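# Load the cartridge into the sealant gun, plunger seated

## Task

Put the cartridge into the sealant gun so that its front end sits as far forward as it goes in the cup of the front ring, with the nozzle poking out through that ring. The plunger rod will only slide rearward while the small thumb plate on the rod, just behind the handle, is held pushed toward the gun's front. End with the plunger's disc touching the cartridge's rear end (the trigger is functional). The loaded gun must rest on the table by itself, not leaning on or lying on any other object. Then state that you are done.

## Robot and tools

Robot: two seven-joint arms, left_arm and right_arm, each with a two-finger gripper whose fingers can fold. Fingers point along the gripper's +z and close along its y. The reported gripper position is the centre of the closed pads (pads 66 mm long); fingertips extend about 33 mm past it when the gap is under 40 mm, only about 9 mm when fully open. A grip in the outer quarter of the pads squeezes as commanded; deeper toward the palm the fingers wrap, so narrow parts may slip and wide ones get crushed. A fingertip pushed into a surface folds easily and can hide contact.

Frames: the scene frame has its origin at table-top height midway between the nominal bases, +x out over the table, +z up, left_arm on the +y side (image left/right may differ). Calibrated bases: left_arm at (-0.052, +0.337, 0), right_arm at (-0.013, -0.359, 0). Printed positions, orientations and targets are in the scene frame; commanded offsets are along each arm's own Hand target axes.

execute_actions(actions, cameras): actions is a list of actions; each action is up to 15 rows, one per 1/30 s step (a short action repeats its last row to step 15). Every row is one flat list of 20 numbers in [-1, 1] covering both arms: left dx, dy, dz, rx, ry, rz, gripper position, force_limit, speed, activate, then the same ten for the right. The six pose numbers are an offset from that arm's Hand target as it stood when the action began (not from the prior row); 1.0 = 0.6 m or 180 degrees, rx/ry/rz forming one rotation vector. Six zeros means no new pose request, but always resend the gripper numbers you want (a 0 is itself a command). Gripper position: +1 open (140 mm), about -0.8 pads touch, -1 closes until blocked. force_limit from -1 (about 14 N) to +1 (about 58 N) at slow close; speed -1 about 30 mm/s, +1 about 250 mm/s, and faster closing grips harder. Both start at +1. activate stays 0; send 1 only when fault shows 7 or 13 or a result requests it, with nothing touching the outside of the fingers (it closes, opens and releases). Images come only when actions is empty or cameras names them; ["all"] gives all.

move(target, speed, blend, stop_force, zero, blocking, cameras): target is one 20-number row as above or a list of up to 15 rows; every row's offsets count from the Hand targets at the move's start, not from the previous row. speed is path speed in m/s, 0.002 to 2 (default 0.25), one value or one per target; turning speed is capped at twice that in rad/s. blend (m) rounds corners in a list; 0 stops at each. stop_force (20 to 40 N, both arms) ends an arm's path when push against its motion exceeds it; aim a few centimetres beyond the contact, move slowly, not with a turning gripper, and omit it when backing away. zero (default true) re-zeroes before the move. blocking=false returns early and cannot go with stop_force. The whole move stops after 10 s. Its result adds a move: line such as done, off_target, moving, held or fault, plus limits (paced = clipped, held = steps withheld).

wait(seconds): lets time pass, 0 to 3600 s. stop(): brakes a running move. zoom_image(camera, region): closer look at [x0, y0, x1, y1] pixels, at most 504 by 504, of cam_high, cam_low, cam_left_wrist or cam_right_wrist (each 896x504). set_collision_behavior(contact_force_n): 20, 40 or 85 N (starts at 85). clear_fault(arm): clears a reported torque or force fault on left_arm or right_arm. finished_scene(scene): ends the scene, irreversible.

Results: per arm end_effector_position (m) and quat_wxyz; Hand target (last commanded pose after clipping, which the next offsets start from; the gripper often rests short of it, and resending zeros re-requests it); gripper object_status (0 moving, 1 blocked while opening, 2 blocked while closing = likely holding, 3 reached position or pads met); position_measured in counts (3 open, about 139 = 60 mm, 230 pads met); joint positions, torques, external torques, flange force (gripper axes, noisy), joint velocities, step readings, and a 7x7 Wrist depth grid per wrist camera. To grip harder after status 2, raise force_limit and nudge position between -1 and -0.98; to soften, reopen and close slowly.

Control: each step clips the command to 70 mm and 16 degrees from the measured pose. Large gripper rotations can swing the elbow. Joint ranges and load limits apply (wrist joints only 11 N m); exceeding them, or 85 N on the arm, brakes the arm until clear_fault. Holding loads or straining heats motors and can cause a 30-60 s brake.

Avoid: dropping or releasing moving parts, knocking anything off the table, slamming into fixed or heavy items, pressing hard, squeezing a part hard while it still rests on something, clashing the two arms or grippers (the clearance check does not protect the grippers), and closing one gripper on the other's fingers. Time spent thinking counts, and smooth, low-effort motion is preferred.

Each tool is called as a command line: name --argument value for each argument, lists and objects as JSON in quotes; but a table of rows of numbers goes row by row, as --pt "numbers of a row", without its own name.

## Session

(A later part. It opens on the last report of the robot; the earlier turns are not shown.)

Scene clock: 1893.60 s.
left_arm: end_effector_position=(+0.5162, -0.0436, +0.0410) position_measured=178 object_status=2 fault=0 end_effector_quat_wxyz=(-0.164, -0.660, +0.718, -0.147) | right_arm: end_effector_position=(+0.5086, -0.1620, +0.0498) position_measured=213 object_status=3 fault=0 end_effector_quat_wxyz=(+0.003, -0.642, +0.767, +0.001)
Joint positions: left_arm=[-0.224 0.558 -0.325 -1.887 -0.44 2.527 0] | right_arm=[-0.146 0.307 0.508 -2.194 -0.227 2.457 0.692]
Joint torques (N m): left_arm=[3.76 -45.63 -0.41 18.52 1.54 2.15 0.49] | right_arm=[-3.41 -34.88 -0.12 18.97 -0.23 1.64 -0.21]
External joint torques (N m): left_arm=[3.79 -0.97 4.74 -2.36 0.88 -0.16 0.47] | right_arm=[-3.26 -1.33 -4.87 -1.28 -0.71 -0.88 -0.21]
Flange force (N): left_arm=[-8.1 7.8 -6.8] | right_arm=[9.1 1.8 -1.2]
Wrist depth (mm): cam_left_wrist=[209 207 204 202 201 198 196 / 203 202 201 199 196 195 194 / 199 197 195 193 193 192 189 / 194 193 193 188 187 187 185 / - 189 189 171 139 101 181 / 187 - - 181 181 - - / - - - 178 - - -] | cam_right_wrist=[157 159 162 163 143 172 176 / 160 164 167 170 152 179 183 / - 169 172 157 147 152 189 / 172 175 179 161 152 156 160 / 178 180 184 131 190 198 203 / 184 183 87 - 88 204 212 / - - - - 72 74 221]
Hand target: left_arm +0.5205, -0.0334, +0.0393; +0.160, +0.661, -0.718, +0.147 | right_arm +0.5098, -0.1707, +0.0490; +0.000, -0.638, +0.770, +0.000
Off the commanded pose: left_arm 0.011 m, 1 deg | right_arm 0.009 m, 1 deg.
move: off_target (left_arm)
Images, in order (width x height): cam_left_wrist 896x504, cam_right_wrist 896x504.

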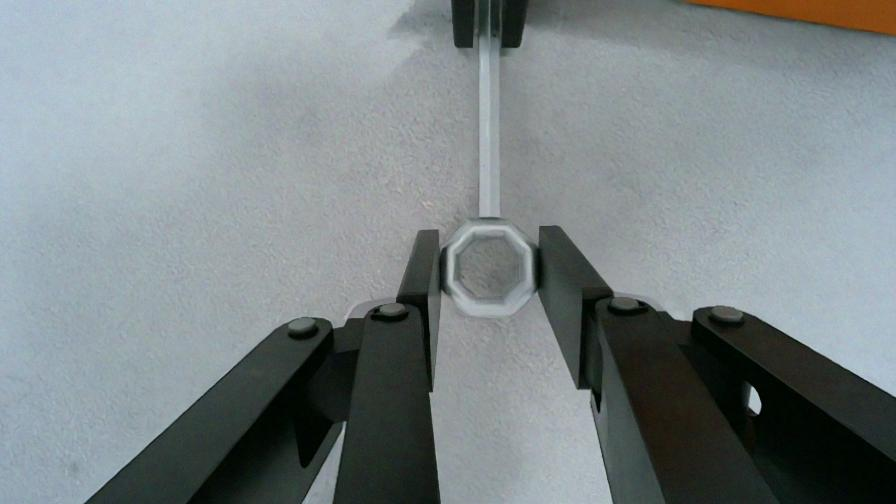

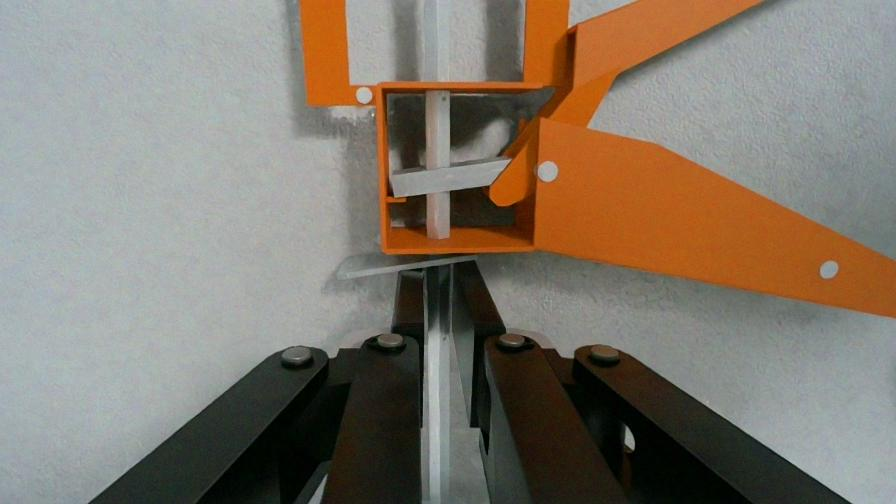

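move --pt "0 0 0 0 0 0 -1 0 -1 0 -0.0333 0 0 0 0 0 -0.659 0 0 0" --pt "0 0 0 0 0 0 -1 0 -1 0 -0.0333 -0.0133 0 0 0 0 -0.444 0 0 0" --speed 0.06 --cameras '["cam_right_wrist"]'

Scene clock: 1968.80 s.
left_arm: end_effector_position=(+0.5216, -0.0342, +0.0395) position_measured=178 object_status=2 fault=0 end_effector_quat_wxyz=(-0.160, -0.664, +0.716, -0.148) | right_arm: end_effector_position=(+0.5193, -0.1505, +0.0488) position_measured=185 object_status=3 fault=0 end_effector_quat_wxyz=(-0.001, -0.640, +0.768, +0.002)
Joint positions: left_arm=[-0.215 0.558 -0.319 -1.889 -0.439 2.531 0.004] | right_arm=[-0.103 0.348 0.483 -2.132 -0.239 2.426 0.717]
Joint torques (N m): left_arm=[-0.8 -45.56 -4.39 20.16 0.95 1.82 0.23] | right_arm=[0.07 -35.79 2.84 19.77 0.08 2.44 0.07]
External joint torques (N m): left_arm=[-0.87 -0.89 0.59 -0.76 0.28 -0.51 0.22] | right_arm=[0.12 -0.54 -2.45 -0.51 -0.41 -0.03 0.07]
Flange force (N): left_arm=[0.4 3.1 -2.5] | right_arm=[1.2 0.7 1.8]
Wrist depth (mm): cam_left_wrist=[- 205 202 200 196 196 194 / 202 200 198 196 195 191 191 / 198 196 193 192 191 189 187 / 193 192 189 187 173 184 184 / 189 188 188 174 141 - 179 / 185 - - - - - - / - - - 176 - - -] | cam_right_wrist=[156 158 161 165 147 172 176 / 160 163 167 169 165 178 183 / 165 168 172 153 148 152 187 / 171 174 177 162 185 157 161 / 176 179 180 170 190 198 202 / 181 82 89 192 96 202 211 / - 72 - 200 - - 218]
Hand target: left_arm +0.5205, -0.0334, +0.0393; +0.160, +0.661, -0.718, +0.147 | right_arm +0.5213, -0.1525, +0.0490; +0.000, -0.638, +0.770, +0.000
Off the commanded pose: left_arm 0.001 m, 0 deg | right_arm 0.003 m, 0 deg.
move: done; target 2's new numbers were sent with right_arm's hand 0.005 m and 0 deg from that target

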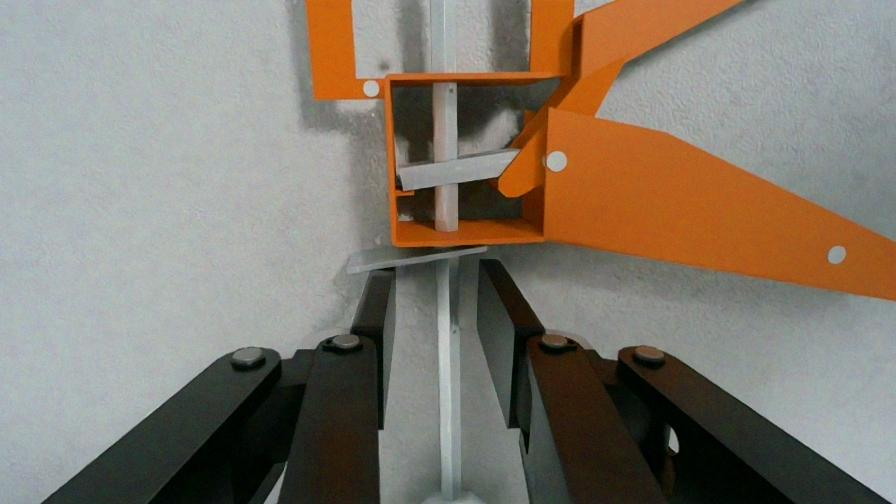

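move --pt "0 0 0 0 0 0 -1 0 -1 0 0 -0.0067 0 0 0 0 -0.444 0 0 0" --pt "0 0 0 0 0 0 -1 0 -1 0 0.018 -0.0067 0 0 0 0 -0.444 0 0 0" --speed 0.04 --cameras '["cam_right_wrist","cam_left_wrist"]'

zoom_image --camera "cam_right_wrist" --region '[320, 180, 560, 340]'

Scene clock: 2010.13 s.
left_arm: end_effector_position=(+0.5204, -0.0357, +0.0394) position_measured=178 object_status=2 fault=0 end_effector_quat_wxyz=(-0.161, -0.663, +0.716, -0.148) | right_arm: end_effector_position=(+0.5227, -0.1589, +0.0494) position_measured=185 object_status=3 fault=0 end_effector_quat_wxyz=(+0.001, -0.640, +0.769, +0.000)
Joint positions: left_arm=[-0.216 0.558 -0.321 -1.89 -0.439 2.531 0.004] | right_arm=[-0.117 0.344 0.481 -2.136 -0.239 2.431 0.703]
Joint velocities: left_arm=[within noise] | right_arm=[0 -0.001 -0.001 -0.001 -0.001 0.001 -0.006]
Joint torques (N m): left_arm=[0.03 -45.62 -3.6 20.45 1.02 2.18 0.23] | right_arm=[-1.55 -36.22 2.99 18.54 0.34 2.18 -0.3]
External joint torques (N m): left_arm=[-0.25 -1.02 1.2 -0.35 0.36 -0.15 0.21] | right_arm=[-1.51 -0.73 -2.27 -1.97 -0.15 -0.34 -0.3]
Flange force (N): left_arm=[-0.1 2.0 -2.4] | right_arm=[7.7 5.9 -0.9]
Wrist depth (mm): cam_left_wrist=[206 203 204 200 - 197 194 / 202 200 198 197 194 193 190 / 198 196 196 192 190 188 187 / 192 193 189 186 184 185 182 / 189 189 187 173 141 101 179 / 185 - - 180 179 - - / - - - 176 175 - -] | cam_right_wrist=[157 159 160 164 152 145 176 / 161 163 165 168 171 180 183 / 166 168 173 157 150 152 188 / 172 174 178 162 184 157 161 / 177 179 181 170 113 201 203 / 182 82 92 192 96 97 210 / - 72 - 201 - - 219]
Hand target: left_arm +0.5205, -0.0334, +0.0393; +0.160, +0.661, -0.718, +0.147 | right_arm +0.5232, -0.1639, +0.0490; +0.000, -0.638, +0.770, +0.000
Off the commanded pose: left_arm 0.002 m, 0 deg | right_arm 0.005 m, 0 deg.
move: off_target (right_arm)
Images, in order (width x height): cam_left_wrist 896x504, cam_right_wrist 896x504.

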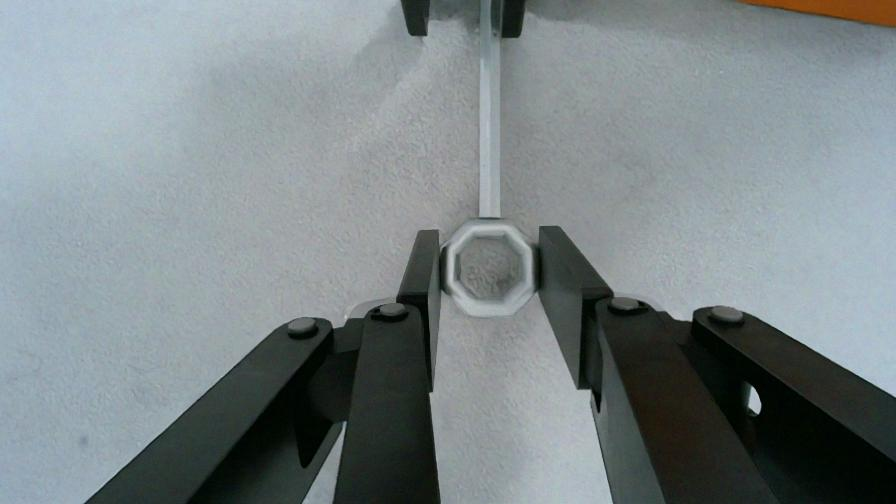

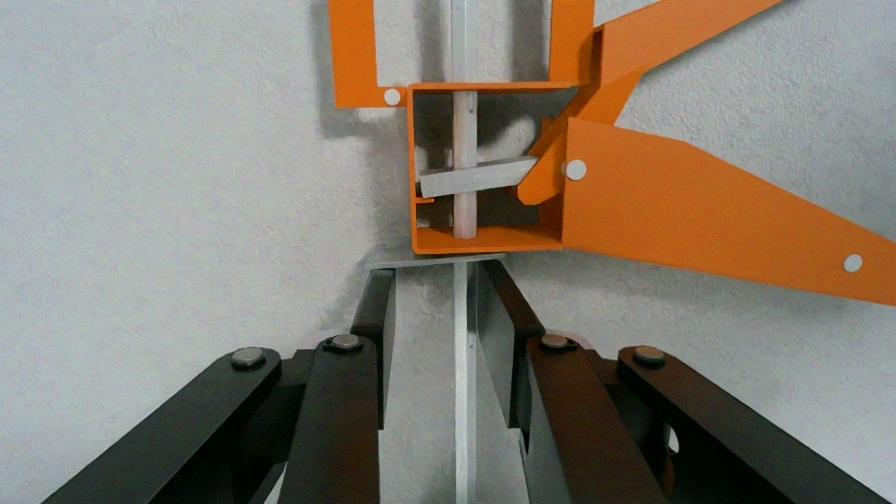

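Scaled by 2.100 from the camera's image (finer frame: 1280x720).

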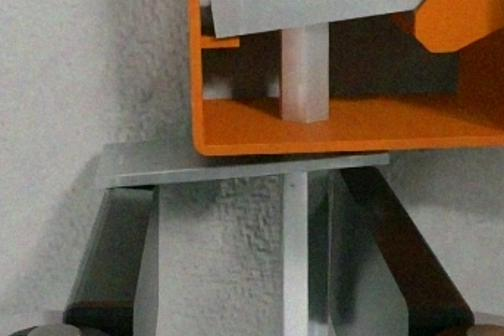

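move --target '[-0.0302,0,-0.0140,0,0,0,-1,0,-1,0,0.0083,0,0,0,0,0,-0.444,0,0,0]' --speed 0.03 --cameras '["cam_right_wrist","cam_left_wrist"]'

zoom_image --camera "cam_right_wrist" --region '[320, 180, 560, 340]'

Scene clock: 2019.10 s.
left_arm: end_effector_position=(+0.5219, -0.0173, +0.0388) position_measured=178 object_status=2 fault=0 end_effector_quat_wxyz=(-0.161, -0.664, +0.715, -0.148) | right_arm: end_effector_position=(+0.5219, -0.1643, +0.0492) position_measured=185 object_status=3 fault=0 end_effector_quat_wxyz=(+0.001, -0.640, +0.768, +0.000)
Joint positions: left_arm=[-0.175 0.545 -0.334 -1.913 -0.439 2.528 0.03] | right_arm=[-0.127 0.337 0.482 -2.146 -0.237 2.436 0.693]
Joint torques (N m): left_arm=[0.5 -45.68 -2.93 19.67 0.96 1.98 0.34] | right_arm=[-1.39 -36.15 2.97 18.67 0.46 2.12 -0.39]
External joint torques (N m): left_arm=[0.53 -1.75 2.24 -0.99 0.3 -0.3 0.33] | right_arm=[-1.36 -0.92 -2.21 -1.79 -0.03 -0.4 -0.39]
Flange force (N): left_arm=[-1.9 5.4 -5.2] | right_arm=[7.5 5.8 -1.7]
Wrist depth (mm): cam_left_wrist=[206 204 201 200 197 196 196 / 202 199 199 196 195 192 188 / - 194 193 191 190 188 186 / - 191 190 174 184 185 182 / 189 188 - 173 141 94 178 / 184 - - 179 179 - - / - - - 176 175 - -] | cam_right_wrist=[157 160 160 165 151 173 176 / 161 164 167 150 146 177 182 / 166 168 172 158 148 151 188 / 172 174 178 162 186 157 160 / 177 179 181 170 190 197 202 / 182 82 93 193 96 202 211 / - 72 - 201 - - 215]
Hand target: left_arm +0.5221, -0.0135, +0.0392; +0.160, +0.661, -0.718, +0.147 | right_arm +0.5223, -0.1688, +0.0490; +0.000, -0.638, +0.770, +0.000
Off the commanded pose: left_arm 0.004 m, 1 deg | right_arm 0.005 m, 0 deg.
move: off_target (left_arm, right_arm)
Images, in order (width x height): cam_left_wrist 896x504, cam_right_wrist 896x504.

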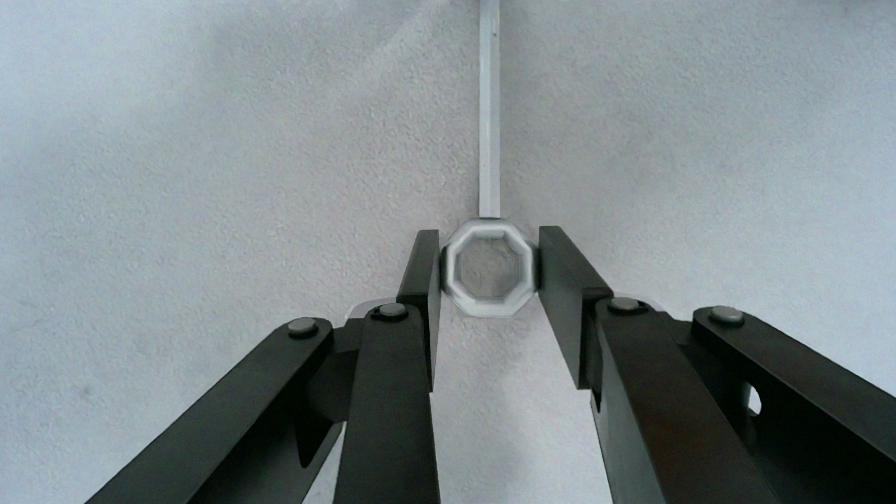

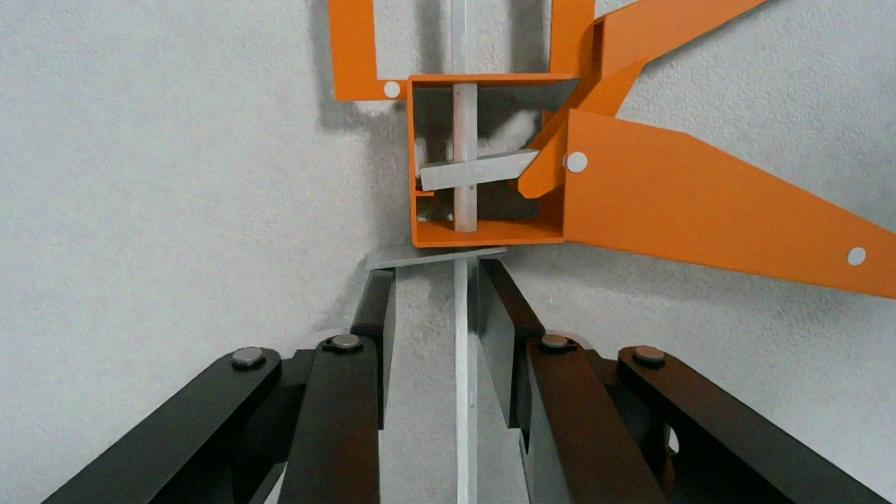

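Scaled by 2.100 from the camera's image (finer frame: 1280x720).

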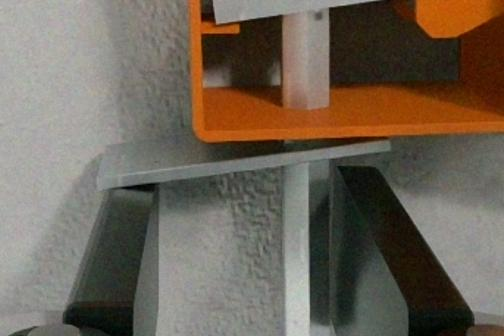

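move --target '[-0.0604,0,-0.0280,0,0,0,-1,0,-1,0,0,0,0,0,0,0,-0.444,0,0,0]' --speed 0.04 --cameras '["cam_right_wrist","cam_left_wrist","cam_high"]'

Scene clock: 2041.17 s.
left_arm: end_effector_position=(+0.5244, +0.0192, +0.0396) position_measured=178 object_status=2 fault=0 end_effector_quat_wxyz=(-0.163, -0.664, +0.715, -0.148) | right_arm: end_effector_position=(+0.5217, -0.1634, +0.0496) position_measured=185 object_status=3 fault=0 end_effector_quat_wxyz=(+0.002, -0.641, +0.768, +0.000)
Joint positions: left_arm=[-0.088 0.521 -0.361 -1.953 -0.439 2.515 0.085] | right_arm=[-0.127 0.337 0.484 -2.146 -0.237 2.436 0.692]
Joint velocities: left_arm=[0 0 -0.001 0.001 0.001 0 0.004] | right_arm=[within noise]
Joint torques (N m): left_arm=[1.65 -44.52 -2.52 19.1 1.51 1.93 0.57] | right_arm=[-1.72 -35.55 2.42 18.71 0.4 2.17 -0.21]
External joint torques (N m): left_arm=[1.82 -1.66 2.99 -1.37 0.89 -0.28 0.56] | right_arm=[-1.68 -0.36 -2.75 -1.78 -0.09 -0.35 -0.21]
Flange force (N): left_arm=[-4.1 6.2 -6.0] | right_arm=[6.9 4.2 0.1]
Wrist depth (mm): cam_left_wrist=[207 205 203 200 200 197 195 / 203 201 202 197 195 193 191 / 197 196 193 192 191 189 188 / 193 191 190 186 185 185 183 / 189 188 187 174 141 101 180 / 186 - - 180 180 - - / - - - 176 176 - -] | cam_right_wrist=[157 160 146 165 148 144 177 / 161 164 168 169 146 178 183 / 167 169 173 157 147 149 188 / 172 174 178 162 186 155 158 / 178 179 182 166 191 198 203 / 183 82 89 192 96 97 210 / - 72 - 202 - - 219]
Hand target: left_arm +0.5255, +0.0263, +0.0391; +0.160, +0.661, -0.718, +0.147 | right_arm +0.5223, -0.1688, +0.0490; +0.000, -0.638, +0.770, +0.000
Off the commanded pose: left_arm 0.007 m, 1 deg | right_arm 0.005 m, 0 deg.
move: off_target (left_arm)
Images, in order (width x height): cam_high 896x504, cam_left_wrist 896x504, cam_right_wrist 896x504.

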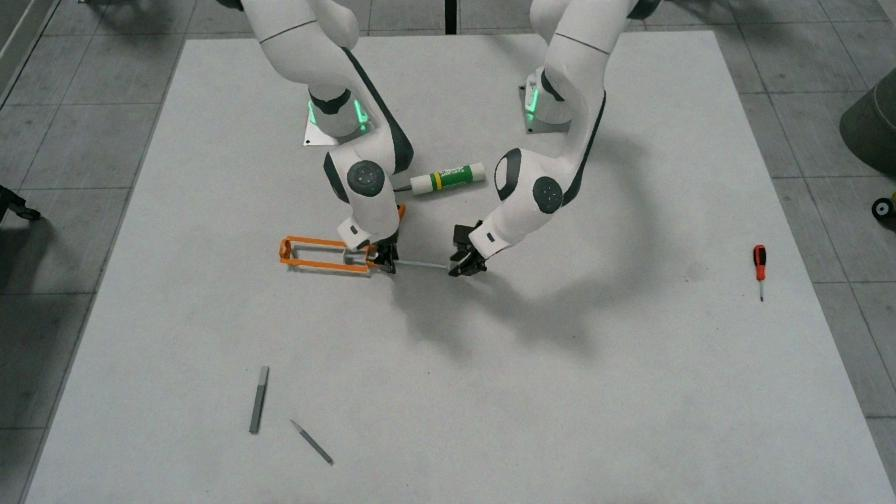

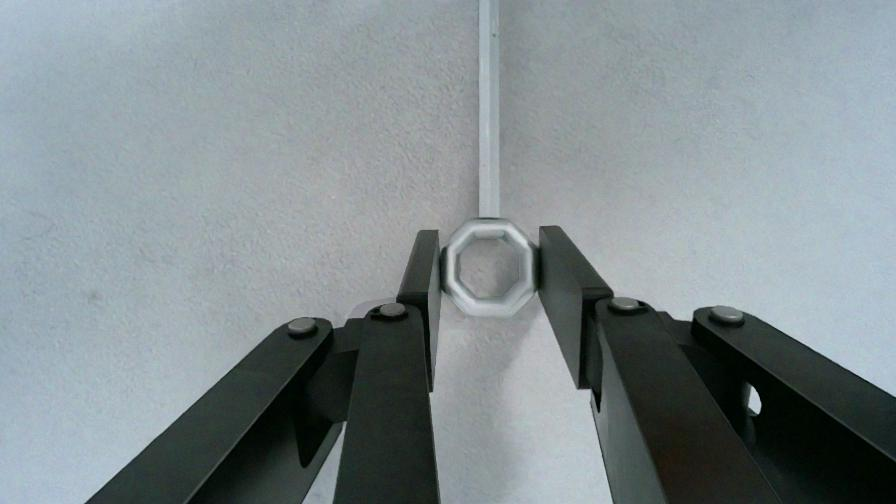

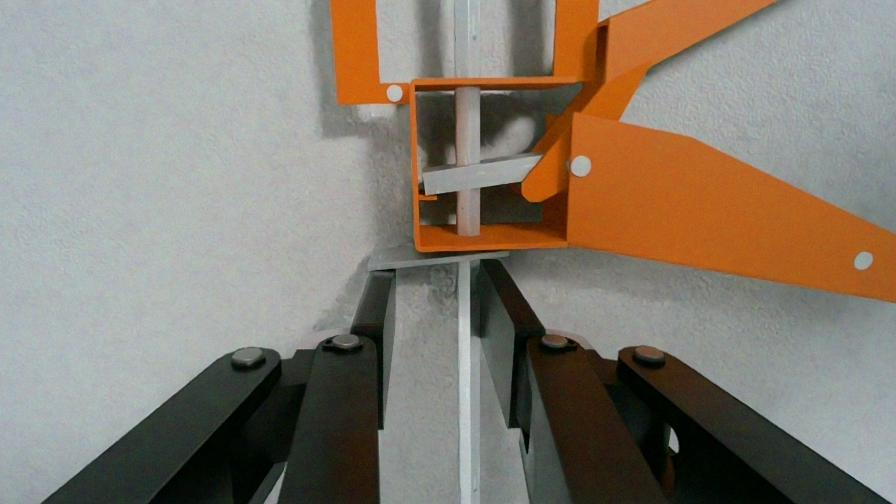

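move --target '[-0.0604,0,-0.0280,0,0,0,-1,0,-1,0,0,0,0,0,0,0,-0.444,0,0,0]' --speed 0.04 --cameras '["cam_right_wrist","cam_high"]'

zoom_image --camera "cam_high" --region '[260, 200, 500, 320]'

Scene clock: 2051.77 s.
left_arm: end_effector_position=(+0.5279, +0.0579, +0.0399) position_measured=178 object_status=2 fault=0 end_effector_quat_wxyz=(-0.163, -0.664, +0.715, -0.149) | right_arm: end_effector_position=(+0.5217, -0.1632, +0.0497) position_measured=185 object_status=3 fault=0 end_effector_quat_wxyz=(+0.002, -0.641, +0.767, +0.000)
Joint positions: left_arm=[-0.007 0.501 -0.377 -1.982 -0.439 2.495 0.143] | right_arm=[-0.127 0.337 0.484 -2.146 -0.237 2.436 0.692]
Joint velocities: left_arm=[-0.001 0 0 0.001 0 0 0.004] | right_arm=[within noise]
Joint torques (N m): left_arm=[2.5 -43.33 -1.48 18.8 1.86 1.91 0.71] | right_arm=[-1.8 -35.53 2.19 18.73 0.36 2.08 -0.23]
External joint torques (N m): left_arm=[2.31 -1.48 3.75 -1.42 1.28 -0.23 0.7] | right_arm=[-1.63 -0.47 -2.84 -1.69 -0.13 -0.43 -0.23]
Flange force (N): left_arm=[-4.9 5.6 -5.8] | right_arm=[6.8 4.0 -0.1]
Wrist depth (mm): cam_left_wrist=[207 205 204 202 199 198 196 / 202 200 199 197 196 194 - / 197 196 193 192 191 190 188 / 193 193 191 186 185 185 183 / 188 188 - 174 141 101 180 / 185 - - 180 179 - - / - - - 176 176 - -] | cam_right_wrist=[157 157 160 158 147 142 177 / 161 164 167 147 144 178 183 / 167 168 173 155 147 147 188 / 172 175 177 161 185 153 156 / 178 180 181 166 191 198 203 / 183 82 92 175 96 202 211 / - 72 - 201 - - 218]
Hand target: left_arm +0.5288, +0.0661, +0.0389; +0.160, +0.661, -0.718, +0.147 | right_arm +0.5223, -0.1688, +0.0490; +0.000, -0.638, +0.770, +0.000
Off the commanded pose: left_arm 0.008 m, 1 deg | right_arm 0.006 m, 0 deg.
move: off_target (left_arm)
Images, in order (width x height): cam_high 896x504, cam_right_wrist 896x504.

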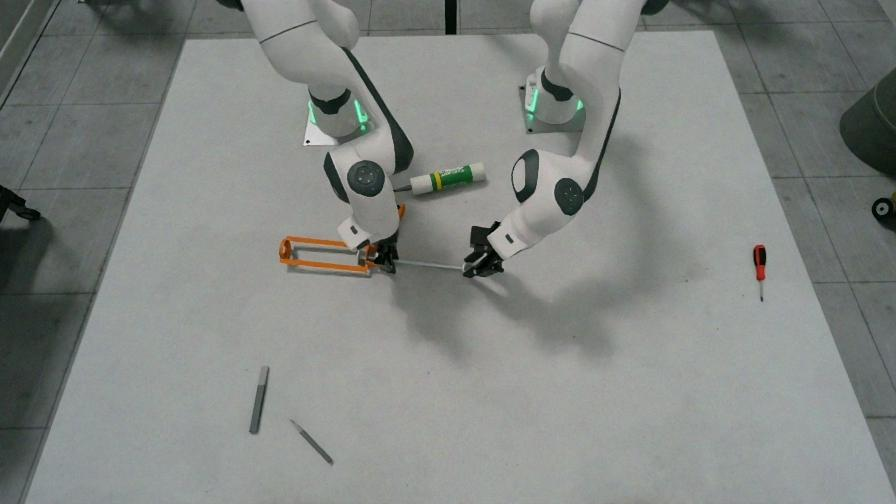

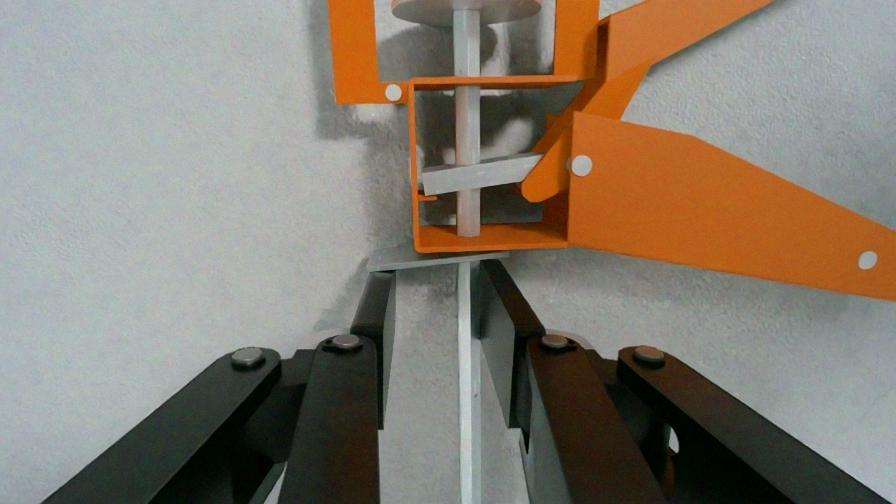

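Scaled by 2.100 from the camera's image (finer frame: 1280x720).

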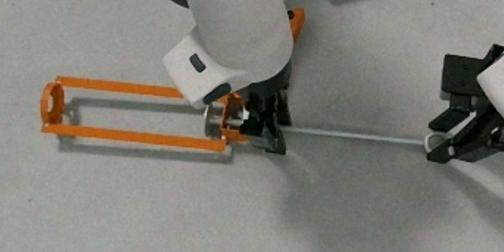

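move --target '[-0.0378,0,-0.0175,0,0,0,-1,0,-1,0,0,0,0,0,0,0,-0.444,0,0,0]' --speed 0.03 --cameras '["cam_right_wrist","cam_left_wrist"]'

Scene clock: 2061.47 s.
left_arm: end_effector_position=(+0.5301, +0.0806, +0.0406) position_measured=178 object_status=2 fault=0 end_effector_quat_wxyz=(-0.163, -0.663, +0.715, -0.149) | right_arm: end_effector_position=(+0.5217, -0.1622, +0.0499) position_measured=185 object_status=3 fault=0 end_effector_quat_wxyz=(+0.002, -0.642, +0.767, +0.000)
Joint positions: left_arm=[0.039 0.491 -0.384 -1.995 -0.437 2.48 0.179] | right_arm=[-0.127 0.337 0.486 -2.146 -0.237 2.437 0.691]
Joint torques (N m): left_arm=[3.17 -42.65 -0.15 18.5 2.1 1.84 0.64] | right_arm=[-1.92 -35.53 1.61 18.72 0.26 1.96 -0.18]
External joint torques (N m): left_arm=[3.19 -1.17 5.27 -1.74 1.54 -0.26 0.63] | right_arm=[-1.93 -0.38 -3.61 -1.75 -0.23 -0.57 -0.18]
Flange force (N): left_arm=[-6.4 5.1 -6.0] | right_arm=[7.0 3.2 0.4]
Wrist depth (mm): cam_left_wrist=[208 206 205 202 199 198 198 / 203 201 199 197 196 193 193 / - 195 194 193 191 190 189 / 196 192 191 176 185 185 185 / 190 188 - 171 141 94 181 / 186 - - 181 180 - - / - - - 177 - - -] | cam_right_wrist=[157 159 161 165 147 142 177 / 161 164 167 146 149 179 183 / 167 169 173 174 145 147 188 / 172 174 179 163 165 152 156 / 178 180 182 167 134 198 202 / 183 82 89 193 96 203 212 / - 72 - 200 - - 219]
Hand target: left_arm +0.5309, +0.0910, +0.0388; +0.160, +0.661, -0.718, +0.147 | right_arm +0.5223, -0.1688, +0.0490; +0.000, -0.638, +0.770, +0.000
Off the commanded pose: left_arm 0.011 m, 1 deg | right_arm 0.007 m, 1 deg.
move: off_target (left_arm)
Images, in order (width x height): cam_left_wrist 896x504, cam_right_wrist 896x504.

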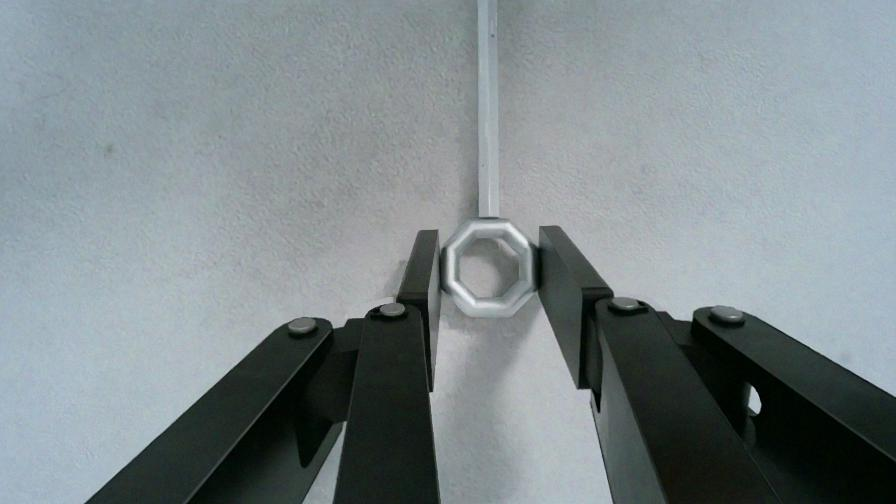

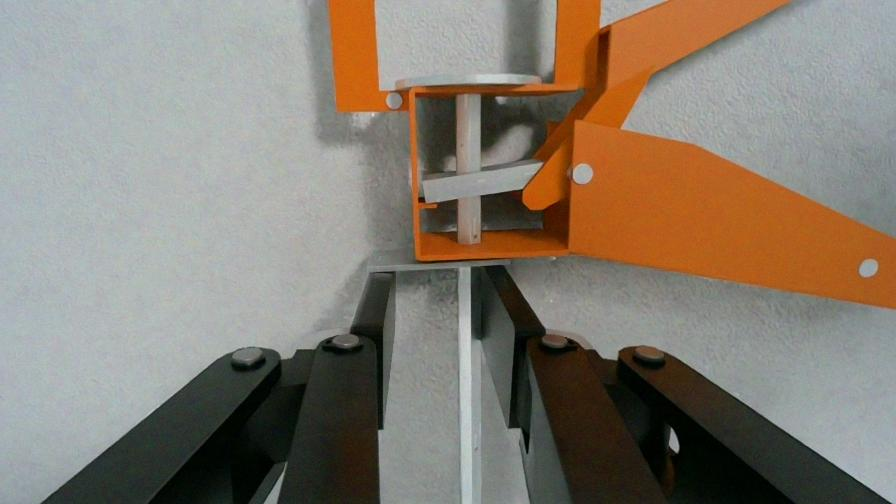

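move --pt "0.0121 0 0.0056 0 0 0 -1 0 -1 0 -0.0417 0 0 0 0 0 -0.444 0 0 0" --pt "0.0121 0 0.0056 0 0 0 -1 0 -1 0 -0.0417 0 -0.2333 0 0 0 -0.444 0 0 0" --speed 0.08 --cameras '["cam_right_wrist","cam_left_wrist"]'

Scene clock: 2099.47 s.
left_arm: end_effector_position=(+0.5314, +0.0836, +0.0395) position_measured=178 object_status=2 fault=0 end_effector_quat_wxyz=(-0.160, -0.663, +0.716, -0.148) | right_arm: end_effector_position=(+0.5274, -0.1439, +0.1884) position_measured=185 object_status=3 fault=0 end_effector_quat_wxyz=(+0.001, -0.637, +0.771, -0.001)
Joint positions: left_arm=[0.035 0.491 -0.377 -1.995 -0.432 2.483 0.18] | right_arm=[-0.138 0.147 0.54 -1.99 -0.091 2.117 0.631]
Joint velocities: left_arm=[within noise] | right_arm=[0 0 0 0 -0.001 -0.004 -0.005]
Joint torques (N m): left_arm=[-2.03 -41.47 -4.66 19.52 0.89 1.57 0.28] | right_arm=[0.61 -32.07 2.26 23.14 1.18 2.01 -0.31]
External joint torques (N m): left_arm=[-1.91 0.04 0.75 -0.66 0.33 -0.53 0.26] | right_arm=[0.75 -0.42 -0.18 -0.79 0.54 -0.51 -0.31]
Flange force (N): left_arm=[1.6 -0.5 0.4] | right_arm=[2.6 4.0 -1.1]
Wrist depth (mm): cam_left_wrist=[207 205 202 201 199 197 195 / 201 200 198 - 197 - 191 / 197 196 194 192 191 188 187 / 193 191 189 175 185 185 182 / - 187 187 174 141 101 178 / 185 - - - - - - / - - - 177 176 - -] | cam_right_wrist=[281 283 290 294 297 307 - / 288 293 299 282 308 319 - / - 299 317 309 285 296 340 / 311 313 320 309 342 343 302 / 317 324 110 159 342 - 313 / - 82 92 347 96 90 330 / - 72 - 358 - - 336]
Hand target: left_arm +0.5302, +0.0830, +0.0388; +0.160, +0.661, -0.718, +0.147 | right_arm +0.5269, -0.1442, +0.1890; +0.000, -0.638, +0.770, +0.000
Off the commanded pose: left_arm 0.001 m, 0 deg | right_arm 0.001 m, 0 deg.
move: done
Images, in order (width x height): cam_left_wrist 896x504, cam_right_wrist 896x504.

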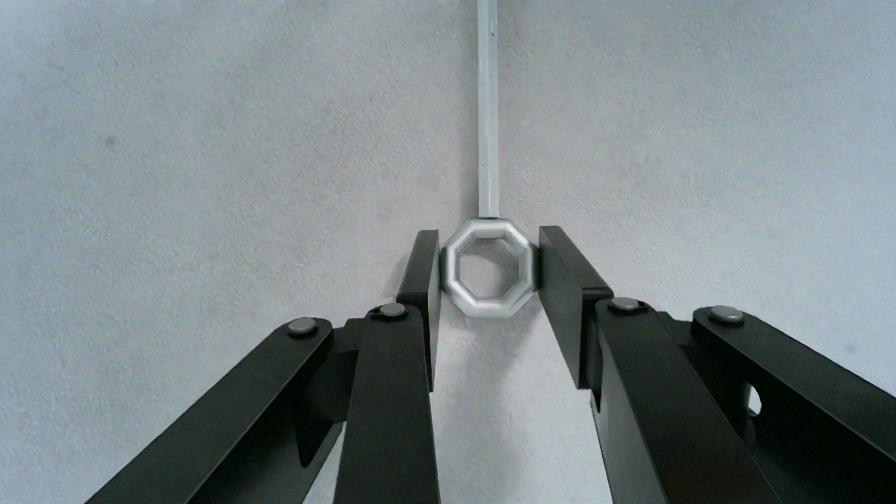

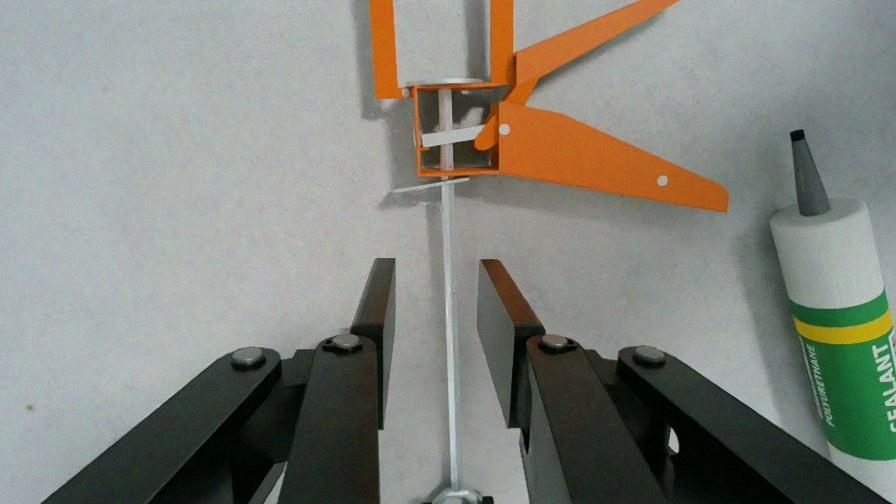

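move --target '[0,0,0,0,0,0,-1,0,-1,0,0.3167,0.009,0,0,0,-0.0117,1,0,0,0]' --speed 0.2 --cameras '["cam_right_wrist"]'

zoom_image --camera "cam_right_wrist" --region '[330, 0, 600, 150]'

zoom_image --camera "cam_right_wrist" --region '[350, 350, 560, 504]'

Scene clock: 2185.10 s.
left_arm: end_effector_position=(+0.5314, +0.0836, +0.0395) position_measured=178 object_status=2 fault=0 end_effector_quat_wxyz=(-0.160, -0.663, +0.716, -0.148) | right_arm: end_effector_position=(+0.4860, -0.3310, +0.1885) position_measured=3 object_status=3 fault=0 end_effector_quat_wxyz=(-0.002, -0.651, +0.759, +0.000)
Joint positions: left_arm=[0.035 0.491 -0.377 -1.995 -0.432 2.483 0.18] | right_arm=[-0.301 -0.111 0.353 -2.275 0.044 2.166 0.177]
Joint velocities: left_arm=[within noise] | right_arm=[0 0 -0.001 -0.001 0 0 -0.007]
Joint torques (N m): left_arm=[-1.99 -41.46 -4.62 19.44 0.88 1.58 0.27] | right_arm=[1.56 -26.62 -1.9 22.19 1.13 2.7 -0.35]
External joint torques (N m): left_arm=[-1.89 0.12 0.77 -0.81 0.32 -0.54 0.25] | right_arm=[1.56 -1.01 -0.64 -1.58 0.52 0.13 -0.35]
Flange force (N): left_arm=[1.5 -0.1 0.5] | right_arm=[1.9 9.6 0.9]
Wrist depth (mm): cam_left_wrist=[- 205 202 200 198 195 194 / 201 201 197 196 194 192 191 / 197 196 194 193 190 188 186 / 193 192 189 176 185 184 183 / 189 188 187 174 138 100 179 / 185 - - 179 - - - / - - - 176 176 - -] | cam_right_wrist=[- 281 262 293 300 312 318 / 287 - 295 306 310 322 328 / 296 - 306 - - 332 - / 306 310 317 327 336 340 352 / 309 136 - 336 343 140 381 / - 127 343 320 358 123 - / - 341 354 362 338 - -]
Hand target: left_arm +0.5302, +0.0830, +0.0388; +0.160, +0.661, -0.718, +0.147 | right_arm +0.4865, -0.3299, +0.1890; +0.000, -0.652, +0.758, +0.000
Off the commanded pose: left_arm 0.001 m, 0 deg | right_arm 0.001 m, 0 deg.
move: done

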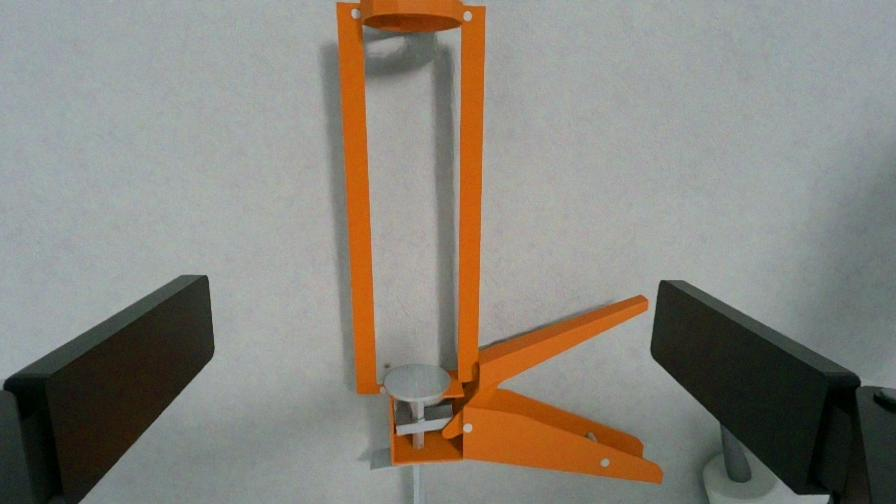

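Scaled by 1.867 from the camera's image (finer frame: 1280x720).

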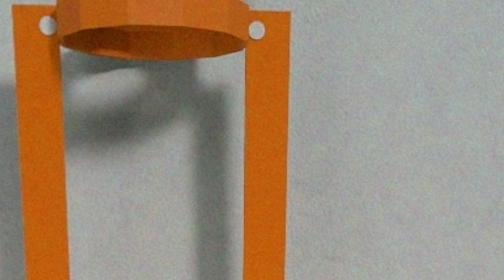

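Scaled by 2.400 from the camera's image (finer frame: 1280x720).

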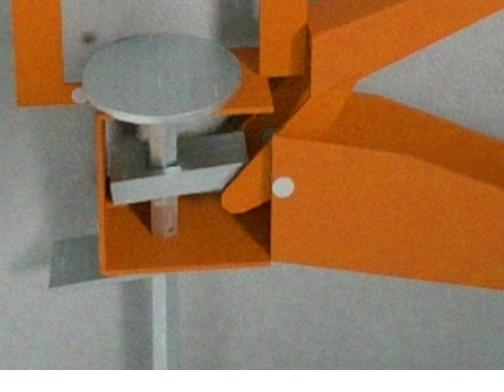

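move --target '[0,0,0,0,0,0,-1,0,-1,0,-0.4705,0.4662,0.0483,0,0,-0.1478,0.175,0,0,0]' --speed 0.2 --cameras '["cam_right_wrist","cam_high"]'

Scene clock: 2273.50 s.
left_arm: end_effector_position=(+0.5314, +0.0836, +0.0395) position_measured=178 object_status=2 fault=0 end_effector_quat_wxyz=(-0.160, -0.663, +0.716, -0.148) | right_arm: end_effector_position=(+0.2511, -0.0105, +0.1597) position_measured=107 object_status=3 fault=0 end_effector_quat_wxyz=(+0.002, +0.812, -0.584, +0.001)
Joint positions: left_arm=[0.035 0.491 -0.377 -1.995 -0.432 2.483 0.18] | right_arm=[0.105 -0.36 0.807 -2.503 0.322 2.219 0.353]
Joint velocities: left_arm=[within noise] | right_arm=[0 -0.001 0 -0.001 0.001 0 0.008]
Joint torques (N m): left_arm=[-1.99 -41.39 -4.69 19.43 0.87 1.58 0.31] | right_arm=[0.56 -10.37 -6.9 21.78 1.12 2.68 0.14]
External joint torques (N m): left_arm=[-1.92 0.16 0.69 -0.82 0.3 -0.54 0.29] | right_arm=[0.52 0.48 0.26 -0.67 0.53 0.13 0.14]
Flange force (N): left_arm=[1.4 0.0 0.6] | right_arm=[0.0 2.1 2.1]
Wrist depth (mm): cam_left_wrist=[206 204 203 201 199 196 194 / 202 200 198 196 - 192 191 / 197 196 193 191 189 188 186 / 193 192 190 186 185 184 182 / 189 188 187 173 140 - 179 / 184 - - 180 179 - - / - - - 178 - - -] | cam_right_wrist=[- 261 260 230 277 284 290 / 263 269 271 239 287 291 302 / 271 271 283 242 295 303 310 / 278 286 290 250 307 315 320 / 290 292 166 260 145 325 332 / - 88 313 324 118 93 93 / - - 324 333 - - 75]
Hand target: left_arm +0.5302, +0.0830, +0.0388; +0.160, +0.661, -0.718, +0.147 | right_arm +0.2519, -0.0092, +0.1600; +0.000, +0.809, -0.587, +0.000
Off the commanded pose: left_arm 0.001 m, 0 deg | right_arm 0.002 m, 1 deg.
move: done
Images, in order (width x height): cam_high 896x504, cam_right_wrist 896x504.

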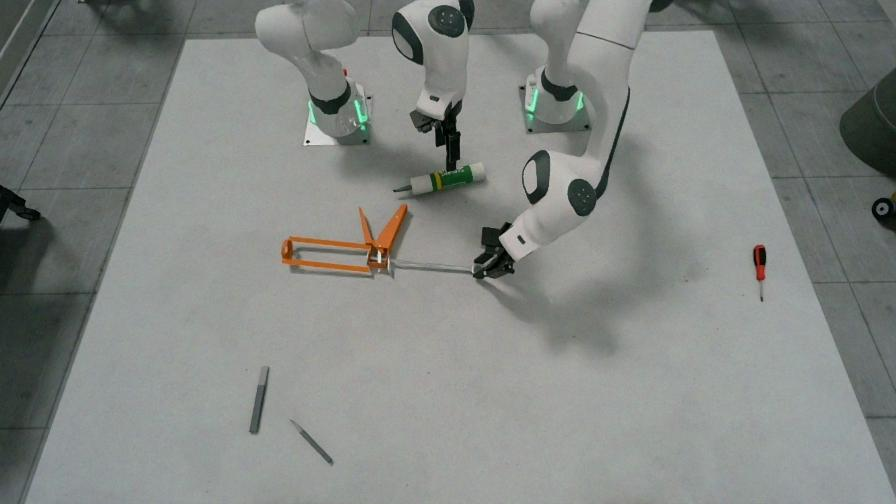

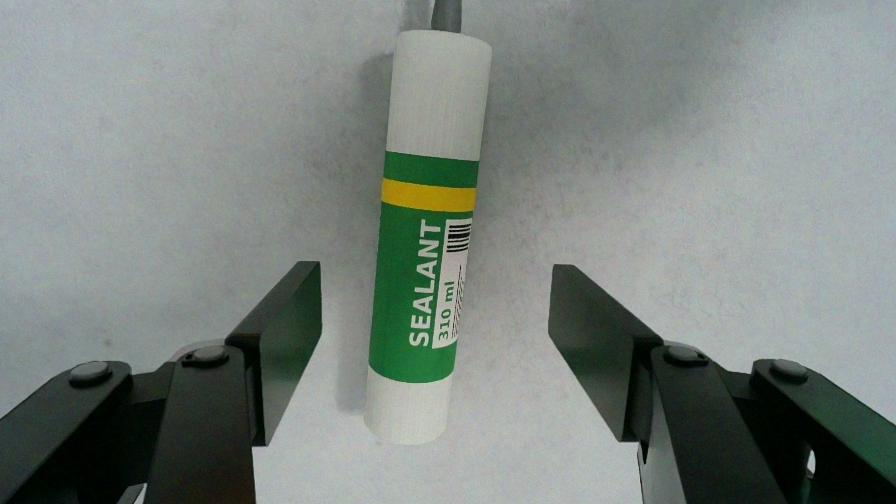

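move --target '[0,0,0,0,0,0,-1,0,-1,0,-0.0232,-0.0112,0.1,0,0,0.0306,0.175,0,0,0]' --speed 0.15 --cameras '["cam_right_wrist"]'

Scene clock: 2309.10 s.
left_arm: end_effector_position=(+0.5314, +0.0836, +0.0395) position_measured=178 object_status=2 fault=0 end_effector_quat_wxyz=(-0.160, -0.663, +0.716, -0.148) | right_arm: end_effector_position=(+0.2525, +0.0055, +0.0996) position_measured=107 object_status=3 fault=0 end_effector_quat_wxyz=(+0.001, +0.781, -0.624, -0.001)
Joint positions: left_arm=[0.035 0.491 -0.377 -1.995 -0.432 2.483 0.18] | right_arm=[-0.025 -0.177 0.979 -2.527 0.223 2.413 0.553]
Joint velocities: left_arm=[within noise] | right_arm=[-0.001 -0.001 0.001 0.001 0.001 0 0.006]
Joint torques (N m): left_arm=[-2.02 -41.36 -4.63 19.52 0.88 1.58 0.28] | right_arm=[0.47 -10.9 -3.82 20.42 0.09 2.68 0.13]
External joint torques (N m): left_arm=[-2.21 0.27 0.52 -0.75 0.32 -0.55 0.27] | right_arm=[0.47 0.42 0.24 -0.49 -0.41 0.17 0.13]
Flange force (N): left_arm=[1.9 -0.7 1.1] | right_arm=[-1.9 -1.2 3.6]
Wrist depth (mm): cam_left_wrist=[- 205 201 200 199 196 194 / 202 199 198 194 194 192 192 / 196 195 194 191 189 189 187 / 193 192 190 186 185 184 181 / 189 189 186 174 140 101 179 / 186 - - 180 180 - - / - - - 177 176 - -] | cam_right_wrist=[203 205 212 171 219 225 231 / 208 212 215 176 228 231 238 / 215 221 225 183 235 243 246 / 221 227 230 189 243 250 256 / 234 - 140 196 146 256 265 / - 88 248 205 130 93 93 / - - 256 210 270 - 75]
Hand target: left_arm +0.5302, +0.0830, +0.0388; +0.160, +0.661, -0.718, +0.147 | right_arm +0.2539, +0.0061, +0.1000; +0.000, +0.780, -0.626, +0.000
Off the commanded pose: left_arm 0.001 m, 0 deg | right_arm 0.002 m, 0 deg.
move: done

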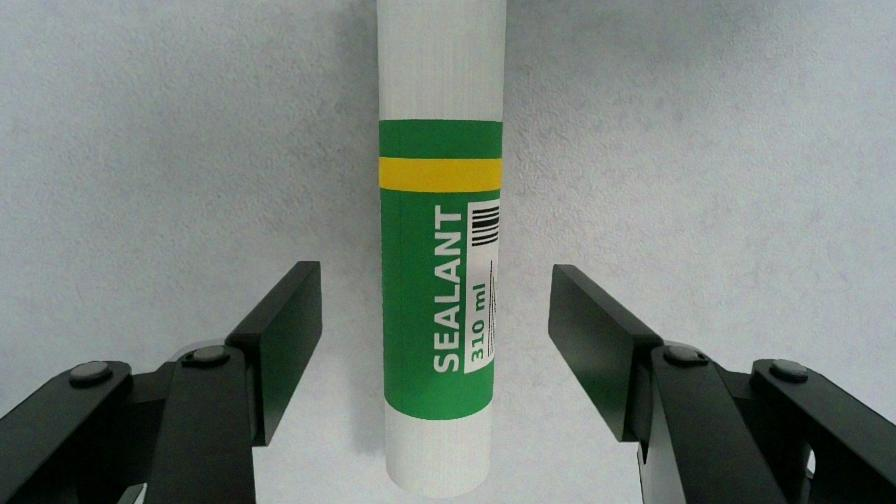

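move --pt "0 0 0 0 0 0 -1 0 -1 0 0 0.0025 0.0577 0 0 0 0.175 0 0 0" --pt "0 0 0 0 0 0 -1 0 -1 0 0 0.0025 0.0577 0 0 0 -1 0 -1 0" --speed 0.08 --cameras '["cam_right_wrist","cam_low"]'

zoom_image --camera "cam_low" --region '[200, 230, 400, 370]'

Scene clock: 2327.07 s.
left_arm: end_effector_position=(+0.5314, +0.0836, +0.0395) position_measured=178 object_status=2 fault=0 end_effector_quat_wxyz=(-0.160, -0.663, +0.716, -0.148) | right_arm: end_effector_position=(+0.2517, +0.0055, +0.0654) position_measured=161 object_status=0 fault=0 end_effector_quat_wxyz=(+0.001, +0.781, -0.625, +0.000)
Joint positions: left_arm=[0.035 0.491 -0.377 -1.995 -0.432 2.483 0.18] | right_arm=[-0.082 -0.05 1.034 -2.555 0.075 2.527 0.666]
Joint torques (N m): left_arm=[-1.96 -41.43 -4.58 19.44 0.89 1.58 0.29] | right_arm=[0.96 -11.59 -1.36 18.67 0.03 2.6 0.08]
External joint torques (N m): left_arm=[-2.03 0.32 0.69 -0.88 0.33 -0.56 0.28] | right_arm=[0.89 0.79 -0.24 -1.09 -0.4 0.09 0.08]
Flange force (N): left_arm=[1.5 -0.3 1.0] | right_arm=[0.0 0.0 0.0]
Wrist depth (mm): cam_left_wrist=[207 204 204 200 199 195 196 / 201 200 200 196 194 194 191 / 197 196 - 192 192 188 186 / 192 192 189 186 185 183 185 / 189 188 187 174 140 - - / 185 - - 179 - - - / - - - 176 175 - -] | cam_right_wrist=[- 175 179 138 188 192 196 / 178 181 184 143 193 199 203 / 183 187 189 147 201 204 209 / 189 192 195 152 206 211 216 / 195 198 164 157 123 219 223 / - 86 171 163 96 96 232 / - 73 - 169 - - 74]
Hand target: left_arm +0.5302, +0.0830, +0.0388; +0.160, +0.661, -0.718, +0.147 | right_arm +0.2525, +0.0058, +0.0654; +0.000, +0.780, -0.626, +0.000
Off the commanded pose: left_arm 0.001 m, 0 deg | right_arm 0.001 m, 0 deg.
move: done
Images, in order (width x height): cam_low 896x504, cam_right_wrist 896x504.

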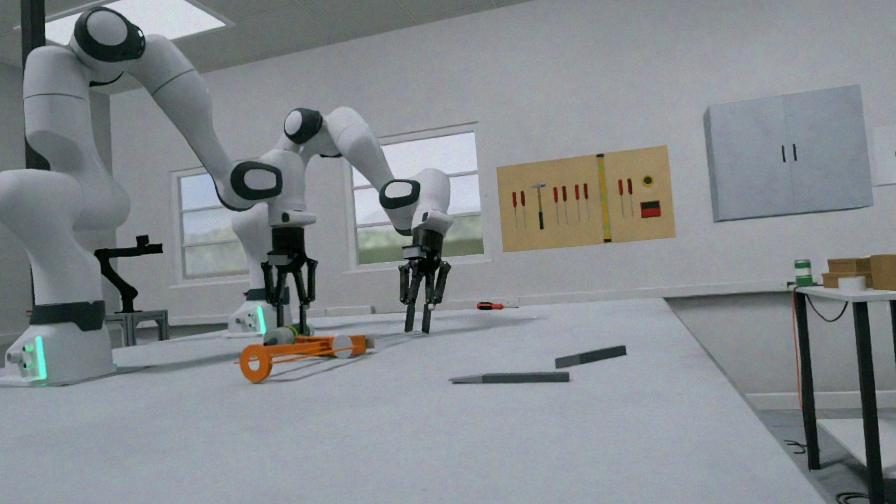

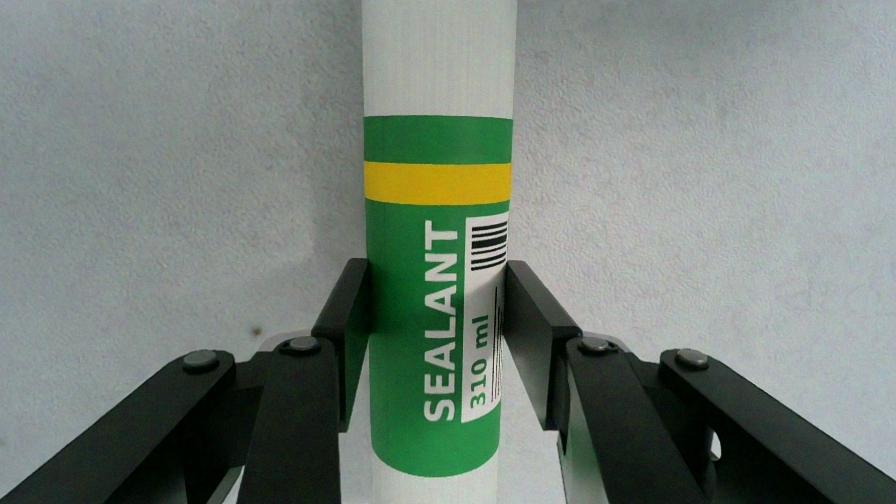

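Scaled by 2.520 from the camera's image (finer frame: 1280x720).

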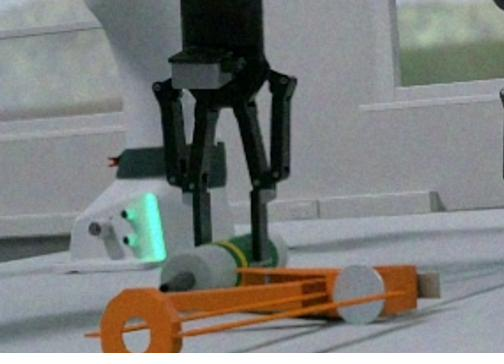

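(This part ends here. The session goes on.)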